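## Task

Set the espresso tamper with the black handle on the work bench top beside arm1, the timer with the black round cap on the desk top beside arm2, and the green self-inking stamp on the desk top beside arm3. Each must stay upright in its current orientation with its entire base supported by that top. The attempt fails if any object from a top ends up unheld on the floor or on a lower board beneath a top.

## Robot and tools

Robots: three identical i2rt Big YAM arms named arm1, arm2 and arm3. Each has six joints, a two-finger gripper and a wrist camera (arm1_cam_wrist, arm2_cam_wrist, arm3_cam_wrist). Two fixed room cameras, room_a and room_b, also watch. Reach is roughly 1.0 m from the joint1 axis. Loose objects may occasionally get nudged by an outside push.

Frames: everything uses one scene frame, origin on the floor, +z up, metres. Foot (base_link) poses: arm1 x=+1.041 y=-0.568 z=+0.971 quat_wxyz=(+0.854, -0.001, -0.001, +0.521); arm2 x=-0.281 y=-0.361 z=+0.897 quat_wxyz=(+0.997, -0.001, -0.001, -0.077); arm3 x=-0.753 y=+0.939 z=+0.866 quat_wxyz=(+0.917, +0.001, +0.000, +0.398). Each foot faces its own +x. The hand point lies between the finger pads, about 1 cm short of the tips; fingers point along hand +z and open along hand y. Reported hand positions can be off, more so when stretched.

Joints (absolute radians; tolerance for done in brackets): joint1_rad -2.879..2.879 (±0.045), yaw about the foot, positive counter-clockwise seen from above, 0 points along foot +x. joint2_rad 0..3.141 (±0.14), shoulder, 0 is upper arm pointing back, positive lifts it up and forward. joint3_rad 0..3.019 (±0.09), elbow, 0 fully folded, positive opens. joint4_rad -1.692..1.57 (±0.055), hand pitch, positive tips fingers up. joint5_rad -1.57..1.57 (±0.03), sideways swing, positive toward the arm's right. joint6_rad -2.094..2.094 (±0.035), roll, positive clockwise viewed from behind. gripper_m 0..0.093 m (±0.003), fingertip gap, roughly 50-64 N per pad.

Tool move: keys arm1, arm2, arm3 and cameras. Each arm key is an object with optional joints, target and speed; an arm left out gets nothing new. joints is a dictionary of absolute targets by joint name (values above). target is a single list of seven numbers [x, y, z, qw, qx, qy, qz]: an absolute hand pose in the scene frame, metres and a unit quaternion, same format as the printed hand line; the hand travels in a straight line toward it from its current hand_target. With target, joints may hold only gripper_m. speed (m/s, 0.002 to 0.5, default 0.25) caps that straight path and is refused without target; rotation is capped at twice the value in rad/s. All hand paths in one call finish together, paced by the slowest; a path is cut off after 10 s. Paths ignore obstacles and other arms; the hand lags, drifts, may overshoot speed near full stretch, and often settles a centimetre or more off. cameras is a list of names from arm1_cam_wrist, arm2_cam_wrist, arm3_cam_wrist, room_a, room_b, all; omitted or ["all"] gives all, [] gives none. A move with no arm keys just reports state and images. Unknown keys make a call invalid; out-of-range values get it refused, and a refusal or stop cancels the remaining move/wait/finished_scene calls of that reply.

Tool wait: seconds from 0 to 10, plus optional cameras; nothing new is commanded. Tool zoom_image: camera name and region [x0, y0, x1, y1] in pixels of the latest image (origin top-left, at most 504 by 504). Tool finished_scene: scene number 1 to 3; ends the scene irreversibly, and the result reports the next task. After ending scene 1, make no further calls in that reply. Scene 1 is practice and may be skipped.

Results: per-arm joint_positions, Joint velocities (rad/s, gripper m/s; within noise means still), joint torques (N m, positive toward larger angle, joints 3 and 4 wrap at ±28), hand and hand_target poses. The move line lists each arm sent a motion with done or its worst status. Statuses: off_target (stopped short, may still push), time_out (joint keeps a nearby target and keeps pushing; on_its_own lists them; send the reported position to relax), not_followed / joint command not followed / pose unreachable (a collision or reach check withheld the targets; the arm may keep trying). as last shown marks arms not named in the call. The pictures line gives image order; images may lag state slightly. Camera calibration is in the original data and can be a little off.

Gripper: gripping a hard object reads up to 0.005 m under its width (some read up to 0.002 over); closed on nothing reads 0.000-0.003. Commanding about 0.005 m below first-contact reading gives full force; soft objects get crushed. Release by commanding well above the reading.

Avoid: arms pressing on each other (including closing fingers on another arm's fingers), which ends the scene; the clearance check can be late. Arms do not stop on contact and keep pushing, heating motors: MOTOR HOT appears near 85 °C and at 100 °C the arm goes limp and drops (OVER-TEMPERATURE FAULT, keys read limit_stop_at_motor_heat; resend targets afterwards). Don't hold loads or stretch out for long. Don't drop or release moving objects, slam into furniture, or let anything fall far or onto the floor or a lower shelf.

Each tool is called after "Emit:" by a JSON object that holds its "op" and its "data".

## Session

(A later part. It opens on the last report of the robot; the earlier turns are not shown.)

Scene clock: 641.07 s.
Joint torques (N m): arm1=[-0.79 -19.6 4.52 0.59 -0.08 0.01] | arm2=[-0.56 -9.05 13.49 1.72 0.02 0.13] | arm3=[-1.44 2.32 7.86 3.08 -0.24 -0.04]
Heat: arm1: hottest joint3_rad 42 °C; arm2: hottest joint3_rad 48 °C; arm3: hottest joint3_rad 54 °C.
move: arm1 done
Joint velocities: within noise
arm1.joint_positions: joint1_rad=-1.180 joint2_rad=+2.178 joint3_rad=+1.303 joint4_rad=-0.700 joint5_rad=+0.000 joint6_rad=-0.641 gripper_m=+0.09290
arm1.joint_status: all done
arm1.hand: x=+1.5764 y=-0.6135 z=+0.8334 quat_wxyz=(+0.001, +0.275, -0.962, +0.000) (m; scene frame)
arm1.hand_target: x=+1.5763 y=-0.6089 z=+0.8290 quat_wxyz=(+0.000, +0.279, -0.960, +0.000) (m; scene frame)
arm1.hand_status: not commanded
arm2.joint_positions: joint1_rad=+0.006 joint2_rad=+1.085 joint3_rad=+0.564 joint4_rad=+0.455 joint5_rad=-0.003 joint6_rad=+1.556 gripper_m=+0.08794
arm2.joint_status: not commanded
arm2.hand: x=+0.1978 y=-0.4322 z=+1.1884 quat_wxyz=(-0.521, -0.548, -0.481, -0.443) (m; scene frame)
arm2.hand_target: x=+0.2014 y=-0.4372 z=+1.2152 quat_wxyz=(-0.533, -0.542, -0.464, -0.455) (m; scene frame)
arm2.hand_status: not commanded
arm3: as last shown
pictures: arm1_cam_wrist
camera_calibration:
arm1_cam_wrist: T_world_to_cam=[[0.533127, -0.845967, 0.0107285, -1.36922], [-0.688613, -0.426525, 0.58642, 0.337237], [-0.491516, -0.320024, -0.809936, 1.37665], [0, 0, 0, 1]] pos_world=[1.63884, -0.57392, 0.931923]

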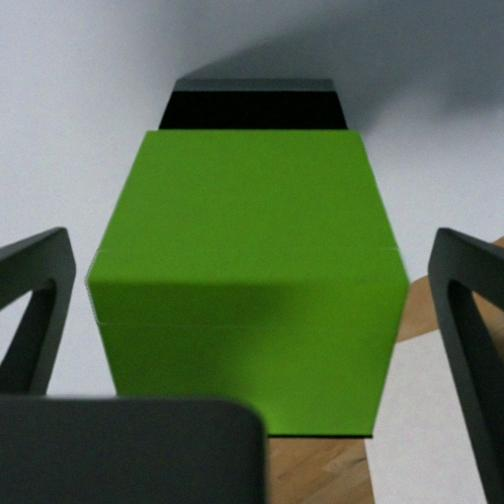

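Emit:
{"op": "move", "data": {"arm1": {"joints":{"gripper_m":0.057}}, "cameras": []}}

Emit:
{"op": "move", "data": {"arm1": {"joints":{"gripper_m":0.045}}, "cameras": ["arm1_cam_wrist"]}}

Emit:
{"op": "move", "data": {"arm1": {"target":[1.560,-0.613,1.0,0,-0.2748,0.9615,0],"speed":0.12}, "cameras": ["arm1_cam_wrist"]}}

Scene clock: 650.73 s.
Joint torques (N m): arm1=[-0.73 -19.66 4.55 0.61 -0.08 0.01] | arm2=[-0.5 -8.23 13.3 1.72 -0.04 0.09] | arm3=[-1.55 2.37 7.86 3.06 -0.24 -0.03]
Heat: arm1: hottest joint3_rad 41 °C; arm2: hottest joint3_rad 48 °C; arm3: hottest joint3_rad 54 °C.
move: arm1 done
Joint velocities: within noise
arm1.joint_positions: joint1_rad=-1.180 joint2_rad=+2.178 joint3_rad=+1.303 joint4_rad=-0.700 joint5_rad=+0.000 joint6_rad=-0.641 gripper_m=+0.05717
arm1.joint_status: all done
arm1.hand: x=+1.5764 y=-0.6132 z=+0.8334 quat_wxyz=(+0.001, +0.275, -0.961, +0.000) (m; scene frame)
arm1.hand_target: x=+1.5763 y=-0.6089 z=+0.8290 quat_wxyz=(+0.000, +0.279, -0.960, +0.000) (m; scene frame)
arm1.hand_status: not commanded
arm2, arm3: as last shown
pictures: none
No camera images: "cameras" was empty.

Scene clock: 651.20 s.
Joint torques (N m): arm1=[-0.67 -19.66 4.53 0.59 -0.08 0.01] | arm2=[-0.56 -8.23 13.52 1.65 -0.02 0.09] | arm3=[-1.67 2.2 7.83 3.08 -0.26 -0.03]
Heat: arm1: hottest joint3_rad 41 °C; arm2: hottest joint3_rad 48 °C; arm3: hottest joint3_rad 54 °C.
move: arm1 off_target
Joint velocities: within noise
arm1.joint_positions: joint1_rad=-1.179 joint2_rad=+2.178 joint3_rad=+1.303 joint4_rad=-0.700 joint5_rad=+0.000 joint6_rad=-0.641 gripper_m=+0.05082
arm1.joint_status: gripper_m off_target (ended at +0.05084, target +0.04500)
arm1.hand: x=+1.5765 y=-0.6130 z=+0.8334 quat_wxyz=(+0.001, +0.275, -0.961, +0.000) (m; scene frame)
arm1.hand_target: x=+1.5763 y=-0.6088 z=+0.8290 quat_wxyz=(+0.000, +0.279, -0.960, +0.000) (m; scene frame)
arm1.hand_status: not commanded
arm2: as last shown
arm3.joint_positions: joint1_rad=-2.036 joint2_rad=+0.556 joint3_rad=+1.203 joint4_rad=-0.920 joint5_rad=+0.003 joint6_rad=+0.004 gripper_m=+0.09293
arm3.joint_status: not commanded
arm3.hand: x=-0.6562 y=+0.6752 z=+1.4168 quat_wxyz=(-0.494, -0.458, -0.653, +0.345) (m; scene frame)
arm3.hand_target: x=-0.6569 y=+0.6759 z=+1.4217 quat_wxyz=(-0.502, -0.453, -0.648, +0.351) (m; scene frame)
arm3.hand_status: not commanded
pictures: arm1_cam_wrist
camera_calibration:
arm1_cam_wrist: T_world_to_cam=[[0.533747, -0.845576, 0.010749, -1.3697], [-0.688289, -0.427008, 0.586449, 0.336572], [-0.491297, -0.320414, -0.809915, 1.37617], [0, 0, 0, 1]] pos_world=[1.63884, -0.573521, 0.931923]

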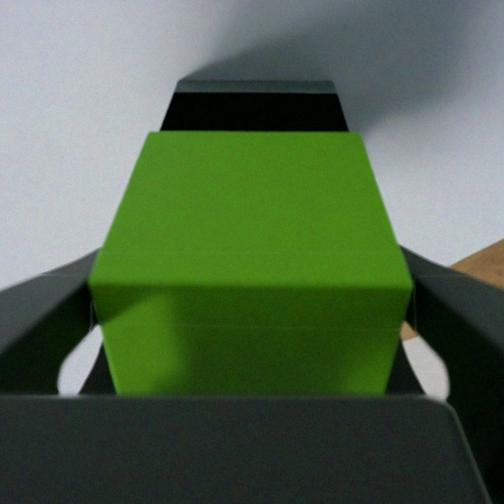

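Scene clock: 653.37 s.
Joint torques (N m): arm1=[-1.61 -19.66 8.23 -0.24 -0.07 -0.03] | arm2=[-0.26 -9 13.57 1.61 0.03 0.08] | arm3=[-1.55 2.26 7.87 3.06 -0.25 -0.04]
Heat: arm1: hottest joint3_rad 41 °C; arm2: hottest joint3_rad 48 °C; arm3: hottest joint3_rad 54 °C.
move: arm1 off_target
Joint velocities: within noise
arm1.joint_positions: joint1_rad=-1.179 joint2_rad=+1.874 joint3_rad=+1.286 joint4_rad=-1.017 joint5_rad=+0.000 joint6_rad=-0.641 gripper_m=+0.05082
arm1.joint_status: not commanded
arm1.hand: x=+1.5477 y=-0.6105 z=+0.9834 quat_wxyz=(+0.016, +0.275, -0.961, -0.005) (m; scene frame)
arm1.hand_target: x=+1.5596 y=-0.6129 z=+1.0000 quat_wxyz=(+0.000, +0.275, -0.961, +0.000) (m; scene frame)
arm1.hand_status: off_target (0.021 m and 1.9 deg from the pose sent, 0.167 m and 0.2 deg at the start)
arm2, arm3: as last shown
pictures: arm1_cam_wrist
camera_calibration:
arm1_cam_wrist: T_world_to_cam=[[0.533756, -0.845604, -0.00762024, -1.33572], [-0.670214, -0.428508, 0.605965, 0.181842], [-0.515672, -0.31833, -0.795454, 1.50927], [0, 0, 0, 1]] pos_world=[1.61311, -0.571118, 1.08019]

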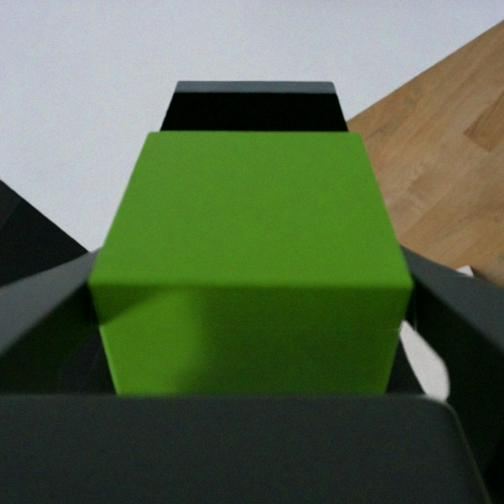

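Emit:
{"op": "move", "data": {"arm1": {"joints":{"joint2_rad":0.6,"joint3_rad":1.4,"joint4_rad":-1.3,"joint6_rad":0}}, "arm2": {"joints":{"gripper_m":0.093}}, "cameras": ["arm1_cam_wrist"]}}

Emit:
{"op": "move", "data": {"arm1": {"joints":{"joint1_rad":1.89}}, "cameras": ["arm1_cam_wrist","room_b"]}}

Emit:
{"op": "move", "data": {"arm1": {"target":[0.40,-0.468,1.218,0.0577,-0.6671,0.0519,0.7409],"speed":0.25}, "cameras": ["arm1_cam_wrist","arm2_cam_wrist"]}}

Scene clock: 663.80 s.
Joint torques (N m): arm1=[-1.73 -0.79 8.98 1.4 -0.02 0.16] | arm2=[-0.73 -8.7 13.38 1.77 -0.03 0.09] | arm3=[-1.55 2.43 7.87 3.03 -0.25 -0.03]
Heat: arm1: hottest joint3_rad 42 °C; arm2: hottest joint3_rad 49 °C; arm3: hottest joint3_rad 54 °C.
move: arm1 done; arm2 done
Joint velocities: within noise
arm1.joint_positions: joint1_rad=-1.179 joint2_rad=+0.597 joint3_rad=+1.369 joint4_rad=-1.294 joint5_rad=+0.000 joint6_rad=-0.013 gripper_m=+0.05083
arm1.joint_status: all done
arm1.hand: x=+1.2744 y=-0.5870 z=+1.5138 quat_wxyz=(-0.501, -0.030, -0.864, +0.025) (m; scene frame)
arm1.hand_target: x=+1.2700 y=-0.5872 z=+1.5268 quat_wxyz=(-0.511, -0.037, -0.859, +0.022) (m; scene frame)
arm1.hand_status: not commanded
arm2.joint_positions: joint1_rad=+0.006 joint2_rad=+1.085 joint3_rad=+0.564 joint4_rad=+0.455 joint5_rad=-0.003 joint6_rad=+1.556 gripper_m=+0.09293
arm2.joint_status: all done
arm2.hand: x=+0.1978 y=-0.4322 z=+1.1884 quat_wxyz=(-0.521, -0.548, -0.481, -0.443) (m; scene frame)
arm2.hand_target: x=+0.2014 y=-0.4372 z=+1.2152 quat_wxyz=(-0.533, -0.542, -0.464, -0.455) (m; scene frame)
arm2.hand_status: not commanded
arm3: as last shown
pictures: arm1_cam_wrist
camera_calibration:
arm1_cam_wrist: T_world_to_cam=[[-0.0835187, -0.996241, 0.0229986, -0.514114], [-0.907429, 0.0664948, -0.414912, 1.82559], [0.411823, -0.0555225, -0.909571, 0.942652], [0, 0, 0, 1]] pos_world=[1.22545, -0.581235, 1.62669]

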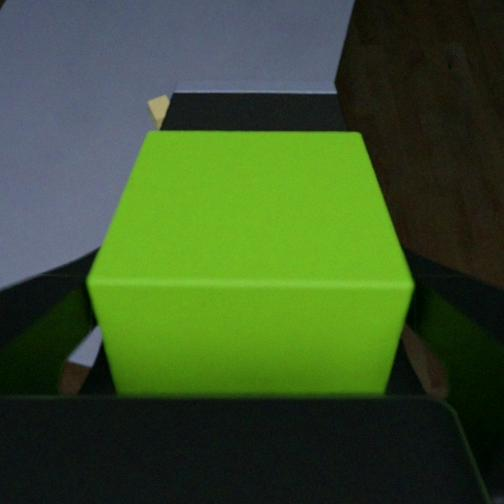

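Scene clock: 666.30 s.
Joint torques (N m): arm1=[-0.73 -0.85 8.98 1.4 0.01 0.14] | arm2=[-0.85 -8.35 13.39 1.8 -0.03 0.09] | arm3=[-1.61 2.26 7.88 3.04 -0.25 -0.01]
Heat: arm1: hottest joint3_rad 42 °C; arm2: hottest joint3_rad 49 °C; arm3: hottest joint3_rad 54 °C.
move: arm1 done
Joint velocities: within noise
arm1.joint_positions: joint1_rad=+1.882 joint2_rad=+0.597 joint3_rad=+1.369 joint4_rad=-1.294 joint5_rad=-0.001 joint6_rad=-0.012 gripper_m=+0.05090
arm1.joint_status: all done
arm1.hand: x=+0.8072 y=-0.5283 z=+1.5128 quat_wxyz=(-0.043, +0.864, -0.065, -0.498) (m; scene frame)
arm1.hand_target: x=+0.8112 y=-0.5309 z=+1.5257 quat_wxyz=(-0.039, +0.858, -0.067, -0.508) (m; scene frame)
arm1.hand_status: not commanded
arm2, arm3: as last shown
pictures: arm1_cam_wrist, room_b
camera_calibration:
arm1_cam_wrist: T_world_to_cam=[[0.16246, 0.986522, 0.0195401, 0.359578], [0.900861, -0.140216, -0.41084, -0.177671], [-0.402563, 0.0843479, -0.911498, 1.87155], [0, 0, 0, 1]] pos_world=[0.855055, -0.537505, 1.62589]

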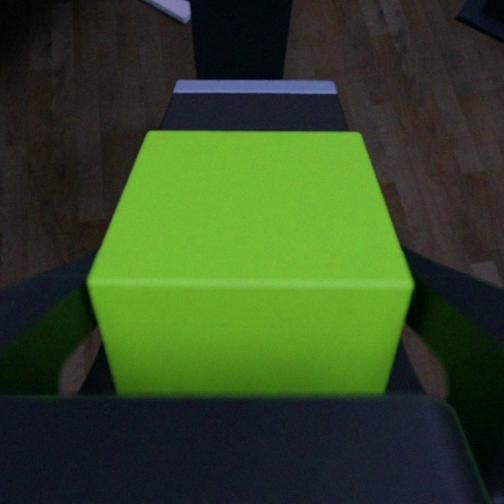

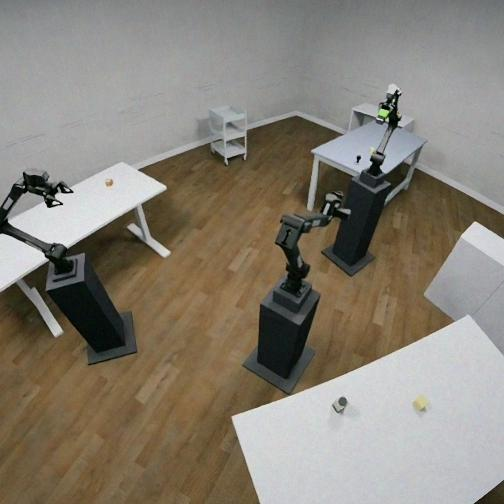

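Scene clock: 669.33 s.
Joint torques (N m): arm1=[-0.62 -15.62 10.11 2.63 0.1 0.13] | arm2=[-0.91 -8.35 13.56 1.65 0.03 0.11] | arm3=[-1.44 2.2 7.82 3.06 -0.25 -0.02]
Heat: arm1: hottest joint3_rad 42 °C; arm2: hottest joint3_rad 49 °C; arm3: hottest joint3_rad 54 °C.
move: arm1 off_target
Joint velocities: within noise
arm1.joint_positions: joint1_rad=+1.885 joint2_rad=+1.684 joint3_rad=+0.827 joint4_rad=+0.887 joint5_rad=+0.000 joint6_rad=-0.012 gripper_m=+0.05090
arm1.joint_status: not commanded
arm1.hand: x=+0.4184 y=-0.4661 z=+1.1869 quat_wxyz=(-0.062, +0.695, -0.052, -0.714) (m; scene frame)
arm1.hand_target: x=+0.4026 y=-0.4684 z=+1.2180 quat_wxyz=(-0.057, +0.667, -0.052, -0.741) (m; scene frame)
arm1.hand_status: off_target (0.036 m and 4.5 deg from the pose sent, 0.506 m and 36.0 deg at the start)
arm2, arm3: as last shown
pictures: arm1_cam_wrist, arm2_cam_wrist
camera_calibration:
arm1_cam_wrist: T_world_to_cam=[[0.171215, 0.985094, 0.016605, 0.366835], [0.555467, -0.0825963, -0.827426, 0.713272], [-0.813721, 0.150892, -0.561329, 1.20024], [0, 0, 0, 1]] pos_world=[0.517652, -0.483559, 1.25782]
arm2_cam_wrist: T_world_to_cam=[[-0.0607701, -0.00795298, -0.99812, 1.19426], [-0.467693, 0.883631, 0.0214346, 0.450683], [0.881799, 0.468117, -0.0574178, 0.216644], [0, 0, 0, 1]] pos_world=[0.0923201, -0.490154, 1.1948]

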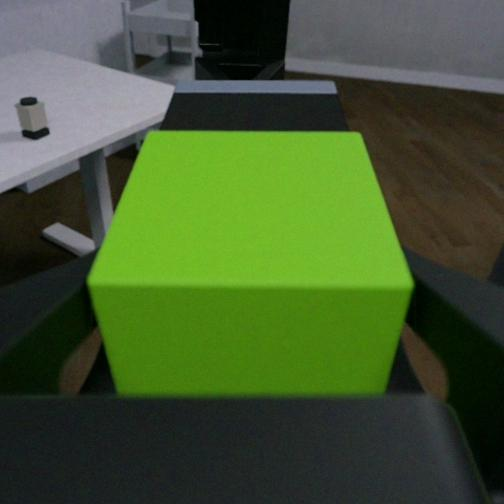

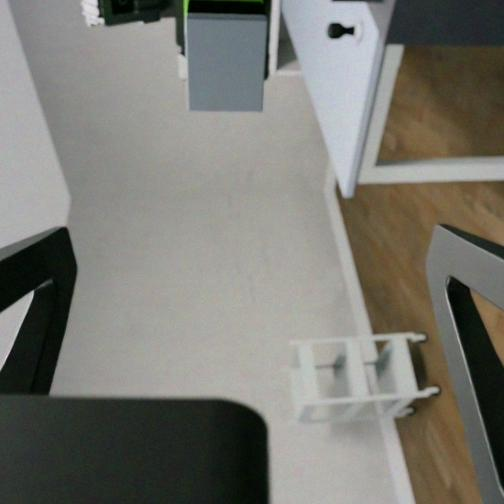

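Emit:
{"op": "move", "data": {"arm2": {"target":[0.318,-0.4555,1.218,0.5534,0.5206,0.4454,0.4735],"speed":0.12}, "cameras": ["arm2_cam_wrist"]}}

Scene clock: 680.20 s.
Joint torques (N m): arm1=[-0.62 -15.21 10.13 2.63 0.09 0.13] | arm2=[-0.97 -10.81 15.28 3.04 0 0.13] | arm3=[-1.67 2.43 7.82 3.03 -0.25 -0.02]
Heat: arm1: hottest joint3_rad 42 °C; arm2: hottest joint3_rad 49 °C; arm3: hottest joint3_rad 54 °C.
move: arm2 off_target
Joint velocities: within noise
arm1, arm3: as last shown
arm1.hand: x=+0.4184 y=-0.4661 z=+1.1867 quat_wxyz=(-0.062, +0.695, -0.052, -0.714) (m; scene frame)
arm2.joint_positions: joint1_rad=+0.006 joint2_rad=+1.418 joint3_rad=+0.785 joint4_rad=+0.621 joint5_rad=-0.003 joint6_rad=+1.557 gripper_m=+0.09293
arm2.joint_status: not commanded
arm2.hand: x=+0.3001 y=-0.4476 z=+1.1839 quat_wxyz=(-0.535, -0.535, -0.469, -0.456) (m; scene frame)
arm2.hand_target: x=+0.3148 y=-0.4551 z=+1.2181 quat_wxyz=(-0.554, -0.520, -0.446, -0.474) (m; scene frame)
arm2.hand_status: off_target (0.039 m and 4.3 deg from the pose sent, 0.126 m and 7.3 deg at the start)
pictures: arm2_cam_wrist
camera_calibration:
arm2_cam_wrist: T_world_to_cam=[[-0.00782748, -0.0147846, -0.99986, 1.17895], [-0.468089, 0.883631, -0.00940149, 0.54881], [0.883647, 0.46795, -0.0138371, 0.0810867], [0, 0, 0, 1]] pos_world=[0.194468, -0.50546, 1.18507]

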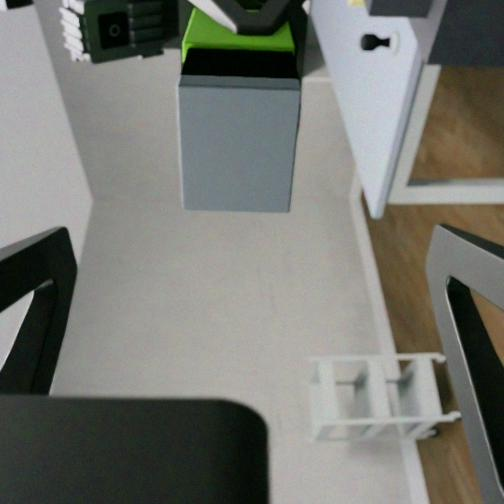

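Emit:
{"op": "move", "data": {"arm2": {"target":[0.357,-0.462,1.222,0.5534,0.5206,0.4454,0.4735],"speed":0.08}, "cameras": ["arm2_cam_wrist"]}}

Scene clock: 687.60 s.
Joint torques (N m): arm1=[-0.62 -15.09 10.11 2.66 0.1 0.13] | arm2=[-0.32 -12.34 15.46 1.95 -0.08 0.12] | arm3=[-1.55 2.37 7.83 3.03 -0.24 -0.03]
Heat: arm1: hottest joint3_rad 43 °C; arm2: hottest joint3_rad 48 °C; arm3: hottest joint3_rad 54 °C.
move: arm2 off_target
Joint velocities: within noise
arm1, arm3: as last shown
arm2.joint_positions: joint1_rad=+0.006 joint2_rad=+1.510 joint3_rad=+0.898 joint4_rad=+0.621 joint5_rad=-0.003 joint6_rad=+1.557 gripper_m=+0.09293
arm2.joint_status: not commanded
arm2.hand: x=+0.3396 y=-0.4535 z=+1.1931 quat_wxyz=(-0.541, -0.529, -0.464, -0.461) (m; scene frame)
arm2.hand_target: x=+0.3542 y=-0.4617 z=+1.2220 quat_wxyz=(-0.554, -0.520, -0.445, -0.474) (m; scene frame)
arm2.hand_status: off_target (0.035 m and 3.1 deg from the pose sent, 0.070 m and 4.3 deg at the start)
pictures: arm2_cam_wrist
camera_calibration:
arm2_cam_wrist: T_world_to_cam=[[0.0129671, -0.0174931, -0.999763, 1.17998], [-0.467775, 0.883585, -0.0215274, 0.58695], [0.883752, 0.467943, 0.0032747, 0.0285996], [0, 0, 0, 1]] pos_world=[0.233985, -0.511362, 1.19224]

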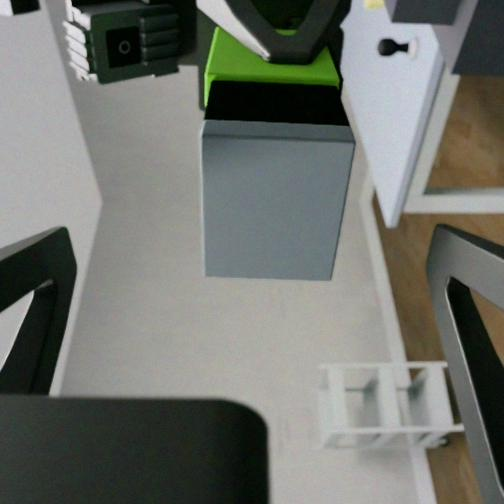

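Emit:
{"op": "move", "data": {"arm2": {"target":[0.401,-0.469,1.213,0.5465,0.5279,0.4516,0.4676],"speed":0.08}, "cameras": ["arm2_cam_wrist","arm1_cam_wrist"]}}

Scene clock: 695.60 s.
Joint torques (N m): arm1=[-0.67 -15.15 10.11 2.65 0.1 0.13] | arm2=[-0.38 -14.74 15.41 1.74 0 0.08] | arm3=[-1.67 2.32 7.82 3 -0.26 -0.03]
Heat: arm1: hottest joint3_rad 43 °C; arm2: hottest joint3_rad 47 °C; arm3: hottest joint3_rad 54 °C.
move: arm2 off_target
Joint velocities: within noise
arm1, arm3: as last shown
arm2.joint_positions: joint1_rad=+0.006 joint2_rad=+1.620 joint3_rad=+1.022 joint4_rad=+0.584 joint5_rad=-0.003 joint6_rad=+1.557 gripper_m=+0.09293
arm2.joint_status: not commanded
arm2.hand: x=+0.3838 y=-0.4601 z=+1.1852 quat_wxyz=(-0.535, -0.535, -0.469, -0.456) (m; scene frame)
arm2.hand_target: x=+0.3982 y=-0.4687 z=+1.2131 quat_wxyz=(-0.547, -0.528, -0.452, -0.468) (m; scene frame)
arm2.hand_status: off_target (0.034 m and 2.9 deg from the pose sent, 0.066 m and 1.7 deg at the start)
pictures: arm1_cam_wrist, arm2_cam_wrist
camera_calibration:
arm1_cam_wrist: T_world_to_cam=[[0.171182, 0.985101, 0.0165311, 0.366969], [0.555759, -0.0826934, -0.82722, 0.712704], [-0.813528, 0.150793, -0.561635, 1.20028], [0, 0, 0, 1]] pos_world=[0.517553, -0.483559, 1.25762]
arm2_cam_wrist: T_world_to_cam=[[-0.00891025, -0.0142199, -0.999859, 1.18131], [-0.468083, 0.883644, -0.00839576, 0.597858], [0.883639, 0.467943, -0.0145296, 0.0138131], [0, 0, 0, 1]] pos_world=[0.278168, -0.51796, 1.18637]

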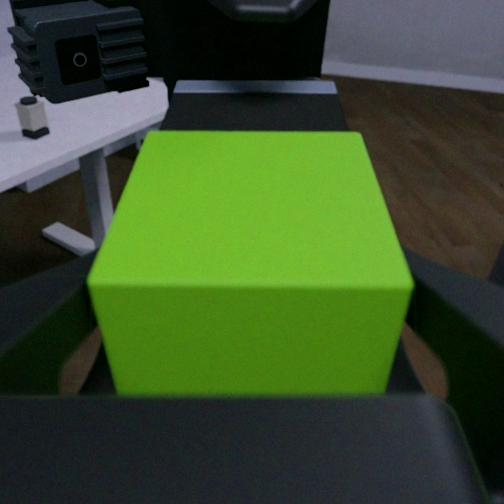

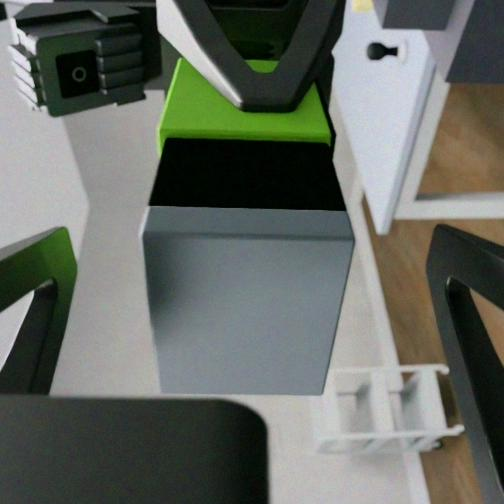

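Emit:
{"op": "move", "data": {"arm2": {"joints":{"gripper_m":0.05}}, "cameras": []}}

Emit:
{"op": "move", "data": {"arm2": {"joints":{"gripper_m":0.034}}, "cameras": ["arm2_cam_wrist","arm1_cam_wrist"]}}

Scene clock: 703.53 s.
Joint torques (N m): arm1=[-0.67 -15.21 10.14 2.63 0.1 0.13] | arm2=[-0.67 -14.39 15.57 1.7 0 0.11] | arm3=[-1.67 2.2 7.87 3.04 -0.25 -0.02]
Heat: arm1: hottest joint3_rad 43 °C; arm2: hottest joint3_rad 47 °C; arm3: hottest joint3_rad 54 °C.
move: arm2 done
Joint velocities: within noise
arm1: as last shown
arm2.joint_positions: joint1_rad=+0.006 joint2_rad=+1.620 joint3_rad=+1.022 joint4_rad=+0.583 joint5_rad=-0.003 joint6_rad=+1.558 gripper_m=+0.05015
arm2.joint_status: all done
arm2.hand: x=+0.3839 y=-0.4601 z=+1.1852 quat_wxyz=(-0.535, -0.535, -0.469, -0.456) (m; scene frame)
arm2.hand_target: x=+0.3983 y=-0.4687 z=+1.2131 quat_wxyz=(-0.547, -0.528, -0.452, -0.468) (m; scene frame)
arm2.hand_status: not commanded
arm3.joint_positions: joint1_rad=-2.036 joint2_rad=+0.556 joint3_rad=+1.203 joint4_rad=-0.920 joint5_rad=+0.003 joint6_rad=+0.004 gripper_m=+0.09293
arm3.joint_status: not commanded
arm3.hand: x=-0.6562 y=+0.6752 z=+1.4168 quat_wxyz=(-0.494, -0.458, -0.653, +0.345) (m; scene frame)
arm3.hand_target: x=-0.6569 y=+0.6759 z=+1.4217 quat_wxyz=(-0.502, -0.453, -0.648, +0.351) (m; scene frame)
arm3.hand_status: not commanded
pictures: none
No camera images: "cameras" was empty.

Scene clock: 704.07 s.
Joint torques (N m): arm1=[-0.73 -15.27 10.11 2.59 0.1 0.06] | arm2=[-0.67 -14.1 15.47 1.62 -0.03 0.04] | arm3=[-1.55 2.2 7.82 3.04 -0.25 -0.02]
Heat: arm1: hottest joint3_rad 43 °C; arm2: hottest joint3_rad 47 °C; arm3: hottest joint3_rad 54 °C.
move: arm2 off_target
Joint velocities: within noise
arm1.joint_positions: joint1_rad=+1.885 joint2_rad=+1.685 joint3_rad=+0.827 joint4_rad=+0.888 joint5_rad=+0.000 joint6_rad=-0.005 gripper_m=+0.05090
arm1.joint_status: not commanded
arm1.hand: x=+0.4183 y=-0.4663 z=+1.1864 quat_wxyz=(-0.059, +0.695, -0.054, -0.714) (m; scene frame)
arm1.hand_target: x=+0.4026 y=-0.4684 z=+1.2182 quat_wxyz=(-0.057, +0.667, -0.052, -0.741) (m; scene frame)
arm1.hand_status: not commanded
arm2.joint_positions: joint1_rad=+0.006 joint2_rad=+1.620 joint3_rad=+1.023 joint4_rad=+0.582 joint5_rad=-0.003 joint6_rad=+1.565 gripper_m=+0.04046
arm2.joint_status: gripper_m off_target (ended at +0.04049, target +0.03400)
arm2.hand: x=+0.3841 y=-0.4602 z=+1.1854 quat_wxyz=(-0.533, -0.537, -0.467, -0.458) (m; scene frame)
arm2.hand_target: x=+0.3982 y=-0.4687 z=+1.2130 quat_wxyz=(-0.547, -0.528, -0.452, -0.468) (m; scene frame)
arm2.hand_status: not commanded
arm3: as last shown
pictures: arm1_cam_wrist, arm2_cam_wrist
camera_calibration:
arm1_cam_wrist: T_world_to_cam=[[0.170675, 0.985283, 0.00932783, 0.376105], [0.554776, -0.0882683, -0.827304, 0.710402], [-0.814306, 0.146375, -0.561677, 1.19839], [0, 0, 0, 1]] pos_world=[0.517549, -0.483278, 1.25732]
arm2_cam_wrist: T_world_to_cam=[[-0.00813787, -0.00660383, -0.999945, 1.18497], [-0.46795, 0.883752, -0.00202814, 0.5905], [0.883717, 0.467908, -0.0102821, 0.00859915], [0, 0, 0, 1]] pos_world=[0.278369, -0.518054, 1.18619]

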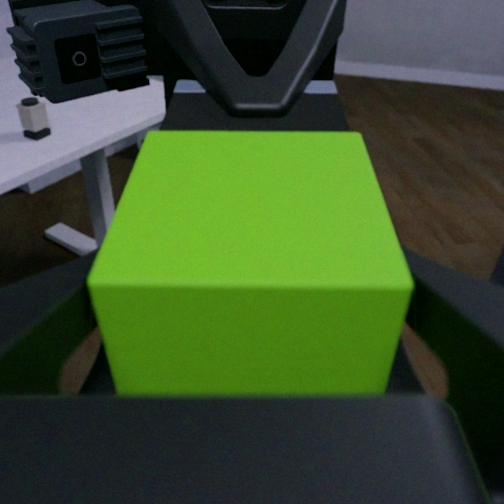

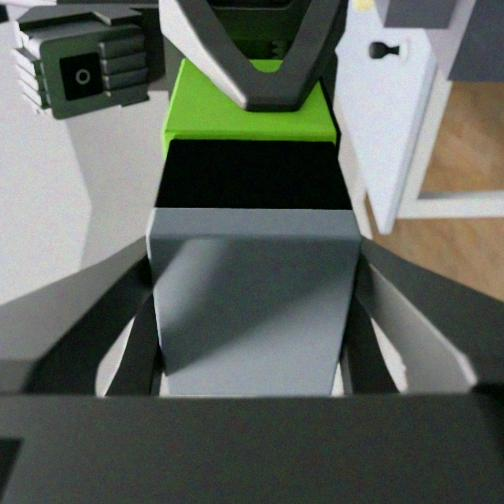

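Release arm1, retreat; arm2 retract and turn.

Emit:
{"op": "move", "data": {"arm1": {"joints":{"gripper_m":0.093}}, "cameras": []}}

Emit:
{"op": "move", "data": {"arm1": {"target":[0.56,-0.493,1.218,0.0558,-0.6926,0.0539,0.7171],"speed":0.15}, "cameras": ["arm2_cam_wrist"]}}

Emit:
{"op": "move", "data": {"arm2": {"joints":{"joint2_rad":1.07,"joint3_rad":0.6,"joint4_rad":0.45}}, "cameras": ["arm2_cam_wrist"]}}

Emit:
{"op": "move", "data": {"arm2": {"joints":{"joint1_rad":2.067}}, "arm1": {"joints":{"joint2_rad":0.5,"joint3_rad":1.4,"joint4_rad":-1.0}}, "cameras": ["arm2_cam_wrist","room_b"]}}

Scene clock: 718.20 s.
Joint torques (N m): arm1=[-0.67 -15.27 9.78 2.51 0.09 0.05] | arm2=[-0.32 -14.74 15.57 1.99 -0.06 0.02] | arm3=[-1.61 2.26 7.86 3.04 -0.25 -0.03]
Heat: arm1: hottest joint3_rad 44 °C; arm2: hottest joint3_rad 49 °C; arm3: hottest joint3_rad 54 °C.
move: arm1 done
Joint velocities: within noise
arm1.joint_positions: joint1_rad=+1.885 joint2_rad=+1.685 joint3_rad=+0.832 joint4_rad=+0.891 joint5_rad=+0.000 joint6_rad=-0.005 gripper_m=+0.09285
arm1.joint_status: all done
arm1.hand: x=+0.4169 y=-0.4661 z=+1.1897 quat_wxyz=(-0.059, +0.692, -0.054, -0.717) (m; scene frame)
arm1.hand_target: x=+0.4027 y=-0.4684 z=+1.2181 quat_wxyz=(-0.057, +0.667, -0.052, -0.741) (m; scene frame)
arm1.hand_status: not commanded
arm2.joint_positions: joint1_rad=+0.006 joint2_rad=+1.625 joint3_rad=+1.023 joint4_rad=+0.580 joint5_rad=-0.003 joint6_rad=+1.565 gripper_m=+0.04046
arm2.joint_status: not commanded
arm2.hand: x=+0.3849 y=-0.4603 z=+1.1813 quat_wxyz=(-0.531, -0.539, -0.469, -0.456) (m; scene frame)
arm2.hand_target: x=+0.3982 y=-0.4687 z=+1.2131 quat_wxyz=(-0.547, -0.528, -0.452, -0.468) (m; scene frame)
arm2.hand_status: not commanded
arm3: as last shown
pictures: none
No camera images: "cameras" was empty.

Scene clock: 720.07 s.
Joint torques (N m): arm1=[-0.62 -10.75 6.04 1.2 0.1 0.05] | arm2=[-0.67 -14.56 15.45 2.02 -0.03 0.02] | arm3=[-1.67 2.26 7.8 3.06 -0.23 -0.02]
Heat: arm1: hottest joint3_rad 44 °C; arm2: hottest joint3_rad 49 °C; arm3: hottest joint3_rad 54 °C.
move: arm1 done
Joint velocities: within noise
arm1.joint_positions: joint1_rad=+1.886 joint2_rad=+1.271 joint3_rad=+0.472 joint4_rad=+0.842 joint5_rad=+0.002 joint6_rad=-0.005 gripper_m=+0.09292
arm1.joint_status: not commanded
arm1.hand: x=+0.5574 y=-0.4888 z=+1.2190 quat_wxyz=(-0.060, +0.690, -0.055, -0.719) (m; scene frame)
arm1.hand_target: x=+0.5600 y=-0.4929 z=+1.2180 quat_wxyz=(-0.056, +0.693, -0.054, -0.717) (m; scene frame)
arm1.hand_status: done (0.005 m and 0.6 deg from the pose sent, 0.148 m and 0.4 deg at the start)
arm2, arm3: as last shown
pictures: arm2_cam_wrist
camera_calibration:
arm2_cam_wrist: T_world_to_cam=[[-0.0160753, -0.00543353, -0.999856, 1.18427], [-0.46796, 0.883746, 0.00272112, 0.585334], [0.883604, 0.467936, -0.0167491, 0.0156041], [0, 0, 0, 1]] pos_world=[0.279162, -0.518153, 1.18277]

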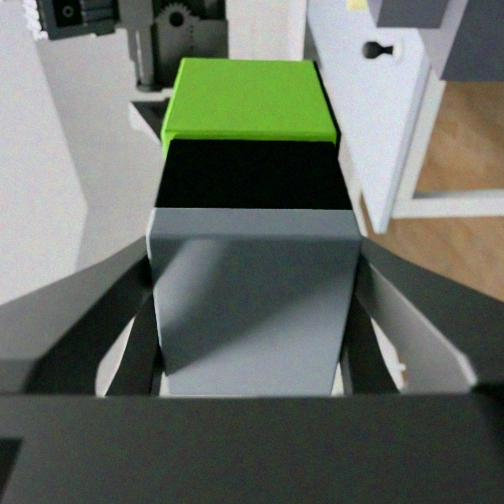

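Scene clock: 721.50 s.
Joint torques (N m): arm1=[-0.67 -10.75 6.04 1.37 0.09 0.05] | arm2=[-0.97 -8.88 10.96 1.96 -0.06 0.04] | arm3=[-1.49 2.26 7.86 3.02 -0.24 -0.02]
Heat: arm1: hottest joint3_rad 44 °C; arm2: hottest joint3_rad 49 °C; arm3: hottest joint3_rad 54 °C.
move: arm2 done
Joint velocities: within noise
arm1, arm3: as last shown
arm1.joint_positions: joint1_rad=+1.886 joint2_rad=+1.271 joint3_rad=+0.472 joint4_rad=+0.841 joint5_rad=+0.002 joint6_rad=-0.005 gripper_m=+0.09292
arm1.hand: x=+0.5574 y=-0.4888 z=+1.2188 quat_wxyz=(-0.060, +0.691, -0.055, -0.719) (m; scene frame)
arm2.joint_positions: joint1_rad=+0.006 joint2_rad=+1.085 joint3_rad=+0.594 joint4_rad=+0.452 joint5_rad=-0.003 joint6_rad=+1.565 gripper_m=+0.04046
arm2.joint_status: all done
arm2.hand: x=+0.2038 y=-0.4331 z=+1.2052 quat_wxyz=(-0.526, -0.544, -0.473, -0.452) (m; scene frame)
arm2.hand_target: x=+0.2014 y=-0.4374 z=+1.2153 quat_wxyz=(-0.532, -0.542, -0.464, -0.455) (m; scene frame)
arm2.hand_status: not commanded
pictures: arm2_cam_wrist
camera_calibration:
arm2_cam_wrist: T_world_to_cam=[[-0.03307, -0.00288549, -0.999449, 1.20948], [-0.467827, 0.883725, 0.0129282, 0.46416], [0.883201, 0.467997, -0.0305747, 0.180023], [0, 0, 0, 1]] pos_world=[0.0981475, -0.490951, 1.20831]

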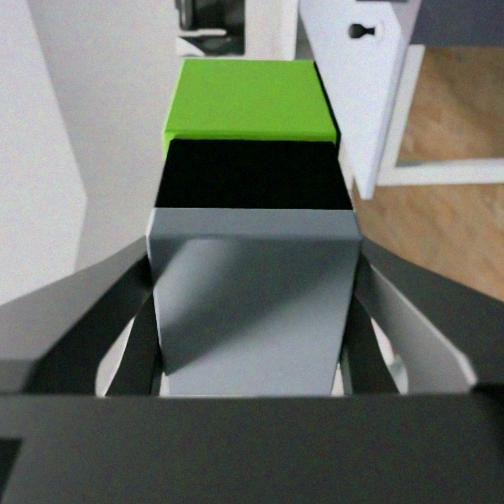

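Scene clock: 723.60 s.
Joint torques (N m): arm1=[-0.73 -0.03 7.41 1.39 0.09 0.06] | arm2=[0.91 -8.53 11.07 1.95 -0.03 0] | arm3=[-1.61 2.32 7.92 3.06 -0.25 -0.01]
Heat: arm1: hottest joint3_rad 44 °C; arm2: hottest joint3_rad 49 °C; arm3: hottest joint3_rad 54 °C.
move: arm1 done; arm2 done
Joint velocities: within noise
arm1.joint_positions: joint1_rad=+1.886 joint2_rad=+0.506 joint3_rad=+1.385 joint4_rad=-0.990 joint5_rad=+0.002 joint6_rad=-0.005 gripper_m=+0.09292
arm1.joint_status: all done
arm1.hand: x=+0.8284 y=-0.5321 z=+1.6101 quat_wxyz=(-0.055, +0.744, -0.058, -0.663) (m; scene frame)
arm1.hand_target: x=+0.8357 y=-0.5346 z=+1.6163 quat_wxyz=(-0.052, +0.740, -0.057, -0.668) (m; scene frame)
arm1.hand_status: not commanded
arm2.joint_positions: joint1_rad=+2.056 joint2_rad=+1.085 joint3_rad=+0.594 joint4_rad=+0.452 joint5_rad=-0.004 joint6_rad=+1.565 gripper_m=+0.04047
arm2.joint_status: all done
arm2.hand: x=-0.4399 y=+0.1030 z=+1.2039 quat_wxyz=(+0.113, +0.122, -0.711, -0.683) (m; scene frame)
arm2.hand_target: x=-0.4442 y=+0.0996 z=+1.2140 quat_wxyz=(+0.120, +0.122, -0.704, -0.689) (m; scene frame)
arm2.hand_status: not commanded
arm3: as last shown
pictures: arm2_cam_wrist, room_b
camera_calibration:
arm2_cam_wrist: T_world_to_cam=[[0.0180651, -0.0306211, -0.999368, 1.21368], [-0.568118, -0.822812, 0.0149417, -0.181485], [-0.822749, 0.567488, -0.0322605, -0.261039], [0, 0, 0, 1]] pos_world=[-0.339799, 0.0359726, 1.20721]

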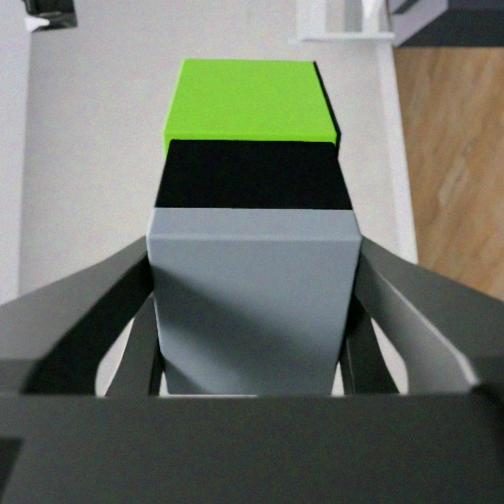

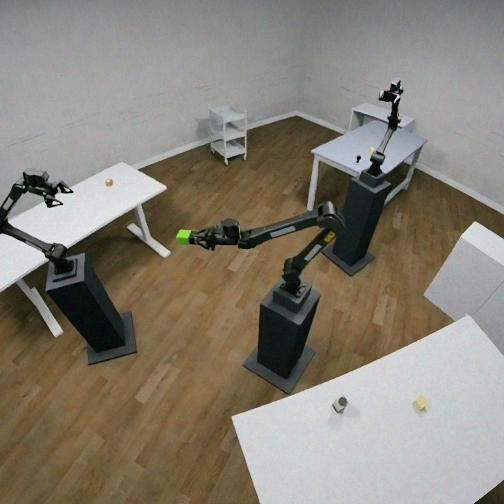

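Emit:
{"op": "move", "data": {"arm2": {"target":[-0.507,0.268,1.225,-0.1265,-0.1190,0.6748,0.7174],"speed":0.15}, "arm3": {"target":[-0.569,0.449,1.240,0.5990,0.3911,0.5586,-0.4194],"speed":0.2}, "cameras": ["arm2_cam_wrist","arm3_cam_wrist"]}}

Scene clock: 736.33 s.
Joint torques (N m): arm1=[-0.73 0.03 7.41 1.42 0.1 0.05] | arm2=[1.03 -13.51 15.94 2.89 -0.11 -0.01] | arm3=[-0.5 -5.01 8.99 3.08 0.08 -0.03]
Heat: arm1: hottest joint3_rad 45 °C; arm2: hottest joint3_rad 47 °C; arm3: hottest joint3_rad 54 °C.
move: arm2 off_target; arm3 done
Joint velocities: within noise
arm1: as last shown
arm1.joint_positions: joint1_rad=+1.886 joint2_rad=+0.506 joint3_rad=+1.385 joint4_rad=-0.991 joint5_rad=+0.002 joint6_rad=-0.005 gripper_m=+0.09292
arm1.hand: x=+0.8284 y=-0.5321 z=+1.6100 quat_wxyz=(-0.055, +0.744, -0.058, -0.663) (m; scene frame)
arm2.joint_positions: joint1_rad=+2.060 joint2_rad=+1.558 joint3_rad=+0.956 joint4_rad=+0.580 joint5_rad=-0.004 joint6_rad=+1.565 gripper_m=+0.04047
arm2.joint_status: not commanded
arm2.hand: x=-0.4934 y=+0.2515 z=+1.1843 quat_wxyz=(+0.115, +0.122, -0.705, -0.689) (m; scene frame)
arm2.hand_target: x=-0.5056 y=+0.2640 z=+1.2249 quat_wxyz=(+0.127, +0.119, -0.675, -0.717) (m; scene frame)
arm2.hand_status: off_target (0.046 m and 4.9 deg from the pose sent, 0.179 m and 5.9 deg at the start)
arm3.joint_positions: joint1_rad=-2.034 joint2_rad=+1.125 joint3_rad=+0.738 joint4_rad=+0.439 joint5_rad=+0.012 joint6_rad=+0.004 gripper_m=+0.09293
arm3.joint_status: not commanded
arm3.hand: x=-0.5734 y=+0.4487 z=+1.2350 quat_wxyz=(-0.593, -0.398, -0.563, +0.416) (m; scene frame)
arm3.hand_target: x=-0.5690 y=+0.4491 z=+1.2400 quat_wxyz=(-0.599, -0.391, -0.559, +0.419) (m; scene frame)
arm3.hand_status: done (0.007 m and 1.2 deg from the pose sent, 0.300 m and 19.8 deg at the start)
pictures: arm2_cam_wrist, arm3_cam_wrist
camera_calibration:
arm2_cam_wrist: T_world_to_cam=[[0.0128012, -0.0149912, -0.999806, 1.19353], [-0.564922, -0.825128, 0.00513893, -0.0756564], [-0.825045, 0.564746, -0.0190315, -0.406029], [0, 0, 0, 1]] pos_world=[-0.393011, 0.18477, 1.18596]
arm3_cam_wrist: T_world_to_cam=[[-0.938962, -0.344013, -0.00241667, -0.380941], [-0.185899, 0.513284, -0.837843, 0.701437], [0.289469, -0.786253, -0.545906, 1.3176], [0, 0, 0, 1]] pos_world=[-0.608697, 0.544882, 1.30606]

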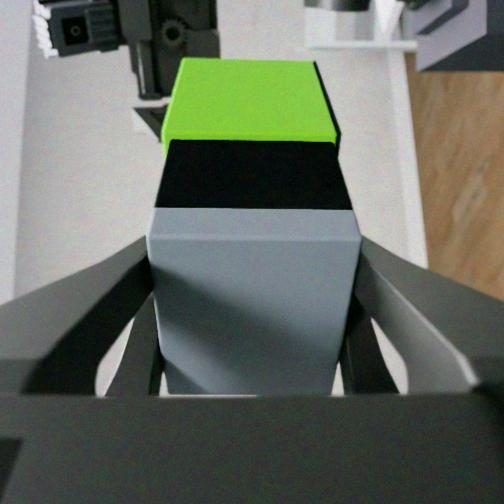

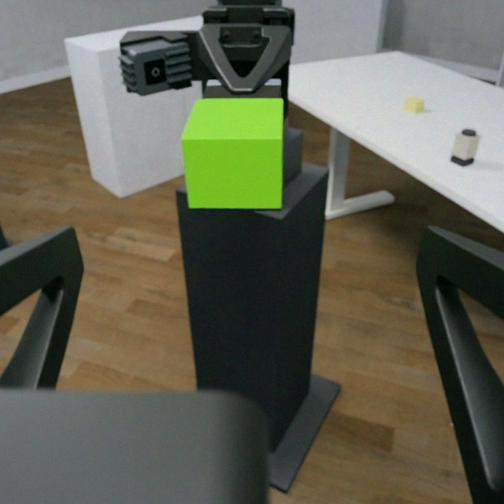

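Emit:
{"op": "move", "data": {"arm3": {"target":[-0.520,0.345,1.230,0.6020,0.3890,0.5550,-0.4220],"speed":0.12}, "cameras": ["arm3_cam_wrist"]}}

Scene clock: 746.73 s.
Joint torques (N m): arm1=[-0.73 -0.03 7.42 1.42 0.09 0.05] | arm2=[0.91 -13.86 15.92 2.95 -0.06 0.02] | arm3=[-0.67 -8.47 13.05 3 0.07 -0.05]
Heat: arm1: hottest joint3_rad 45 °C; arm2: hottest joint3_rad 50 °C; arm3: hottest joint3_rad 55 °C.
move: arm3 off_target
Joint velocities: within noise
arm1: as last shown
arm2.joint_positions: joint1_rad=+2.060 joint2_rad=+1.559 joint3_rad=+0.956 joint4_rad=+0.580 joint5_rad=-0.004 joint6_rad=+1.565 gripper_m=+0.04047
arm2.joint_status: not commanded
arm2.hand: x=-0.4934 y=+0.2516 z=+1.1842 quat_wxyz=(+0.115, +0.122, -0.705, -0.689) (m; scene frame)
arm2.hand_target: x=-0.5056 y=+0.2641 z=+1.2249 quat_wxyz=(+0.127, +0.119, -0.675, -0.717) (m; scene frame)
arm2.hand_status: not commanded
arm3.joint_positions: joint1_rad=-2.015 joint2_rad=+1.443 joint3_rad=+0.923 joint4_rad=+0.526 joint5_rad=+0.032 joint6_rad=+0.004 gripper_m=+0.09293
arm3.joint_status: not commanded
arm3.hand: x=-0.5308 y=+0.3590 z=+1.1913 quat_wxyz=(-0.580, -0.407, -0.576, +0.407) (m; scene frame)
arm3.hand_target: x=-0.5213 y=+0.3485 z=+1.2298 quat_wxyz=(-0.602, -0.389, -0.555, +0.422) (m; scene frame)
arm3.hand_status: off_target (0.043 m and 4.4 deg from the pose sent, 0.117 m and 1.8 deg at the start)
pictures: arm3_cam_wrist
camera_calibration:
arm3_cam_wrist: T_world_to_cam=[[-0.939268, -0.343175, -0.00246687, -0.372322], [-0.198307, 0.548605, -0.812223, 0.668981], [0.280088, -0.762407, -0.583341, 1.24197], [0, 0, 0, 1]] pos_world=[-0.564906, 0.452106, 1.26693]

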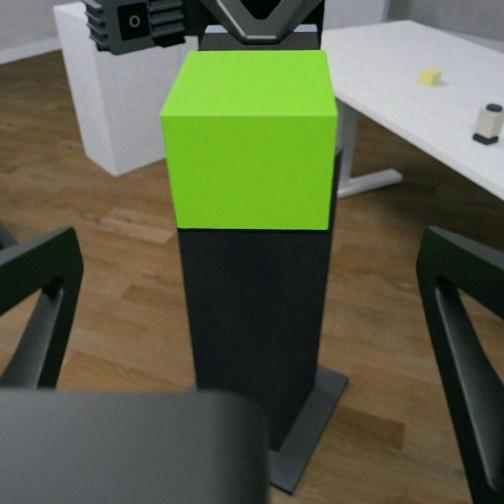

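Emit:
{"op": "move", "data": {"arm3": {"target":[-0.4975,0.279,1.234,0.6020,0.3890,0.5550,-0.4220],"speed":0.08}, "cameras": ["arm3_cam_wrist"]}}

Scene clock: 757.07 s.
Joint torques (N m): arm1=[-0.73 -0.03 7.39 1.43 0.1 0.05] | arm2=[1.08 -13.57 16.06 2.97 -0.09 0.04] | arm3=[-1.08 -10.87 13.33 1.84 -0.24 -0.06]
Heat: arm1: hottest joint3_rad 45 °C; arm2: hottest joint3_rad 51 °C; arm3: hottest joint3_rad 58 °C.
move: arm3 off_target
Joint velocities: within noise
arm1, arm2: as last shown
arm2.hand_target: x=-0.5056 y=+0.2640 z=+1.2249 quat_wxyz=(+0.127, +0.119, -0.675, -0.717) (m; scene frame)
arm3.joint_positions: joint1_rad=-2.015 joint2_rad=+1.607 joint3_rad=+1.128 joint4_rad=+0.513 joint5_rad=+0.032 joint6_rad=+0.004 gripper_m=+0.09293
arm3.joint_status: not commanded
arm3.hand: x=-0.5052 y=+0.2940 z=+1.2034 quat_wxyz=(-0.588, -0.402, -0.568, +0.413) (m; scene frame)
arm3.hand_target: x=-0.4985 y=+0.2818 z=+1.2336 quat_wxyz=(-0.602, -0.389, -0.555, +0.422) (m; scene frame)
arm3.hand_status: off_target (0.035 m and 2.8 deg from the pose sent, 0.097 m and 4.4 deg at the start)
pictures: arm3_cam_wrist
camera_calibration:
arm3_cam_wrist: T_world_to_cam=[[-0.939248, -0.343224, -0.00308415, -0.369713], [-0.189978, 0.527326, -0.828152, 0.749162], [0.285868, -0.777254, -0.560495, 1.17212], [0, 0, 0, 1]] pos_world=[-0.540001, 0.389091, 1.27625]

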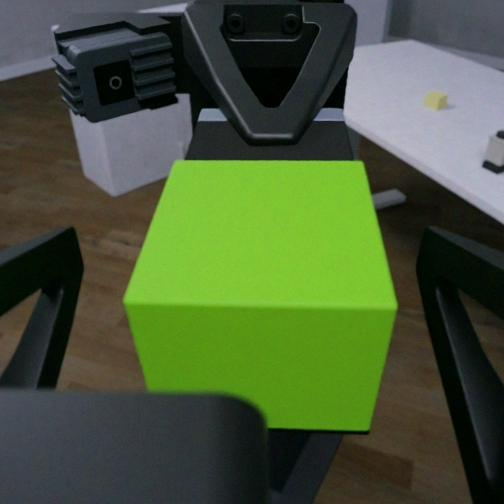

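Emit:
{"op": "move", "data": {"arm3": {"joints":{"gripper_m":0.058}}, "cameras": []}}

Emit:
{"op": "move", "data": {"arm3": {"joints":{"gripper_m":0.045}}, "cameras": ["arm3_cam_wrist","arm2_cam_wrist"]}}

Emit:
{"op": "move", "data": {"arm2": {"joints":{"gripper_m":0.093}}, "cameras": ["arm3_cam_wrist"]}}

Scene clock: 766.97 s.
Joint torques (N m): arm1=[-0.67 0.03 7.41 1.4 0.09 0.05] | arm2=[0.73 -13.92 15.94 2.92 -0.08 0.01] | arm3=[-1.26 -10.81 13.33 1.87 -0.23 -0.06]
Heat: arm1: hottest joint3_rad 45 °C; arm2: hottest joint3_rad 52 °C; arm3: hottest joint3_rad 58 °C.
move: arm3 done
Joint velocities: within noise
arm1, arm2: as last shown
arm2.joint_positions: joint1_rad=+2.060 joint2_rad=+1.559 joint3_rad=+0.956 joint4_rad=+0.580 joint5_rad=-0.003 joint6_rad=+1.565 gripper_m=+0.04047
arm2.hand: x=-0.4933 y=+0.2516 z=+1.1842 quat_wxyz=(+0.115, +0.122, -0.705, -0.689) (m; scene frame)
arm3.joint_positions: joint1_rad=-2.015 joint2_rad=+1.607 joint3_rad=+1.129 joint4_rad=+0.513 joint5_rad=+0.032 joint6_rad=+0.004 gripper_m=+0.05818
arm3.joint_status: all done
arm3.hand: x=-0.5052 y=+0.2939 z=+1.2041 quat_wxyz=(-0.588, -0.402, -0.568, +0.413) (m; scene frame)
arm3.hand_target: x=-0.4985 y=+0.2818 z=+1.2338 quat_wxyz=(-0.602, -0.389, -0.555, +0.422) (m; scene frame)
arm3.hand_status: not commanded
pictures: none
No camera images: "cameras" was empty.

Scene clock: 767.43 s.
Joint torques (N m): arm1=[-0.67 0.03 7.39 1.4 0.09 0.05] | arm2=[1.32 -13.57 15.98 2.99 -0.19 0.01] | arm3=[-1.2 -10.75 13.29 1.85 -0.32 -0.01]
Heat: arm1: hottest joint3_rad 45 °C; arm2: hottest joint3_rad 52 °C; arm3: hottest joint3_rad 58 °C.
move: arm3 off_target
Joint velocities: within noise
arm1, arm2: as last shown
arm2.joint_positions: joint1_rad=+2.060 joint2_rad=+1.559 joint3_rad=+0.956 joint4_rad=+0.580 joint5_rad=-0.001 joint6_rad=+1.565 gripper_m=+0.04047
arm2.hand: x=-0.4929 y=+0.2518 z=+1.1842 quat_wxyz=(+0.114, +0.121, -0.705, -0.689) (m; scene frame)
arm3.joint_positions: joint1_rad=-2.016 joint2_rad=+1.607 joint3_rad=+1.129 joint4_rad=+0.513 joint5_rad=+0.034 joint6_rad=-0.001 gripper_m=+0.05240
arm3.joint_status: gripper_m off_target (ended at +0.05242, target +0.04500)
arm3.hand: x=-0.5062 y=+0.2935 z=+1.2041 quat_wxyz=(-0.587, -0.401, -0.568, +0.415) (m; scene frame)
arm3.hand_target: x=-0.4987 y=+0.2818 z=+1.2338 quat_wxyz=(-0.602, -0.389, -0.555, +0.422) (m; scene frame)
arm3.hand_status: not commanded
pictures: arm2_cam_wrist, arm3_cam_wrist
camera_calibration:
arm2_cam_wrist: T_world_to_cam=[[0.0128374, -0.0150862, -0.999804, 1.19356], [-0.567415, -0.823416, 0.00513915, -0.0768254], [-0.823332, 0.567237, -0.0191306, -0.405537], [0, 0, 0, 1]] pos_world=[-0.392805, 0.184783, 1.18596]
arm3_cam_wrist: T_world_to_cam=[[-0.940196, -0.34063, 0.00138177, -0.377417], [-0.191677, 0.525699, -0.828795, 0.750279], [0.281586, -0.779495, -0.559551, 1.16969], [0, 0, 0, 1]] pos_world=[-0.540405, 0.38879, 1.27685]

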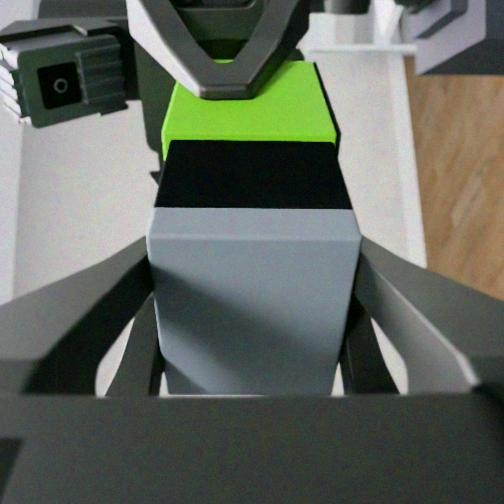

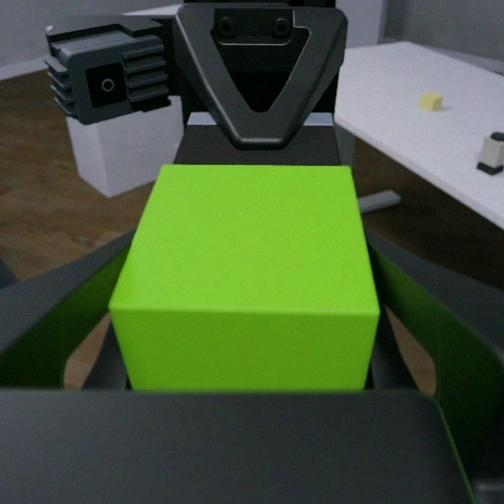

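Scene clock: 768.17 s.
Joint torques (N m): arm1=[-0.67 0.09 7.41 1.4 0.1 0.05] | arm2=[1.9 -13.86 15.54 3.02 -0.14 0.03] | arm3=[-1.08 -11.34 13.23 2.06 -0.22 0.01]
Heat: arm1: hottest joint3_rad 45 °C; arm2: hottest joint3_rad 52 °C; arm3: hottest joint3_rad 58 °C.
move: arm2 done
Joint velocities: within noise
arm1: as last shown
arm2.joint_positions: joint1_rad=+2.060 joint2_rad=+1.559 joint3_rad=+0.963 joint4_rad=+0.582 joint5_rad=-0.001 joint6_rad=+1.565 gripper_m=+0.09287
arm2.joint_status: all done
arm2.hand: x=-0.4934 y=+0.2532 z=+1.1887 quat_wxyz=(+0.115, +0.121, -0.702, -0.692) (m; scene frame)
arm2.hand_target: x=-0.5056 y=+0.2640 z=+1.2250 quat_wxyz=(+0.127, +0.119, -0.675, -0.717) (m; scene frame)
arm2.hand_status: not commanded
arm3.joint_positions: joint1_rad=-2.016 joint2_rad=+1.613 joint3_rad=+1.129 joint4_rad=+0.509 joint5_rad=+0.032 joint6_rad=-0.002 gripper_m=+0.05240
arm3.joint_status: not commanded
arm3.hand: x=-0.5054 y=+0.2924 z=+1.1990 quat_wxyz=(-0.584, -0.402, -0.572, +0.413) (m; scene frame)
arm3.hand_target: x=-0.4987 y=+0.2817 z=+1.2337 quat_wxyz=(-0.602, -0.389, -0.555, +0.422) (m; scene frame)
arm3.hand_status: not commanded
pictures: arm3_cam_wrist
camera_calibration:
arm3_cam_wrist: T_world_to_cam=[[-0.93955, -0.342404, 0.00243373, -0.377482], [-0.196395, 0.533056, -0.822971, 0.735187], [0.280491, -0.7737, -0.568079, 1.17377], [0, 0, 0, 1]] pos_world=[-0.539506, 0.386995, 1.27275]

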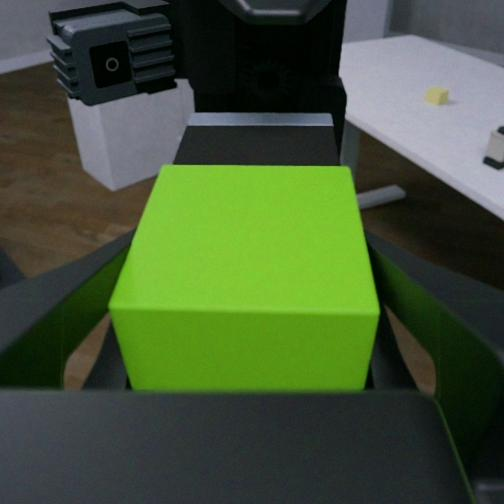

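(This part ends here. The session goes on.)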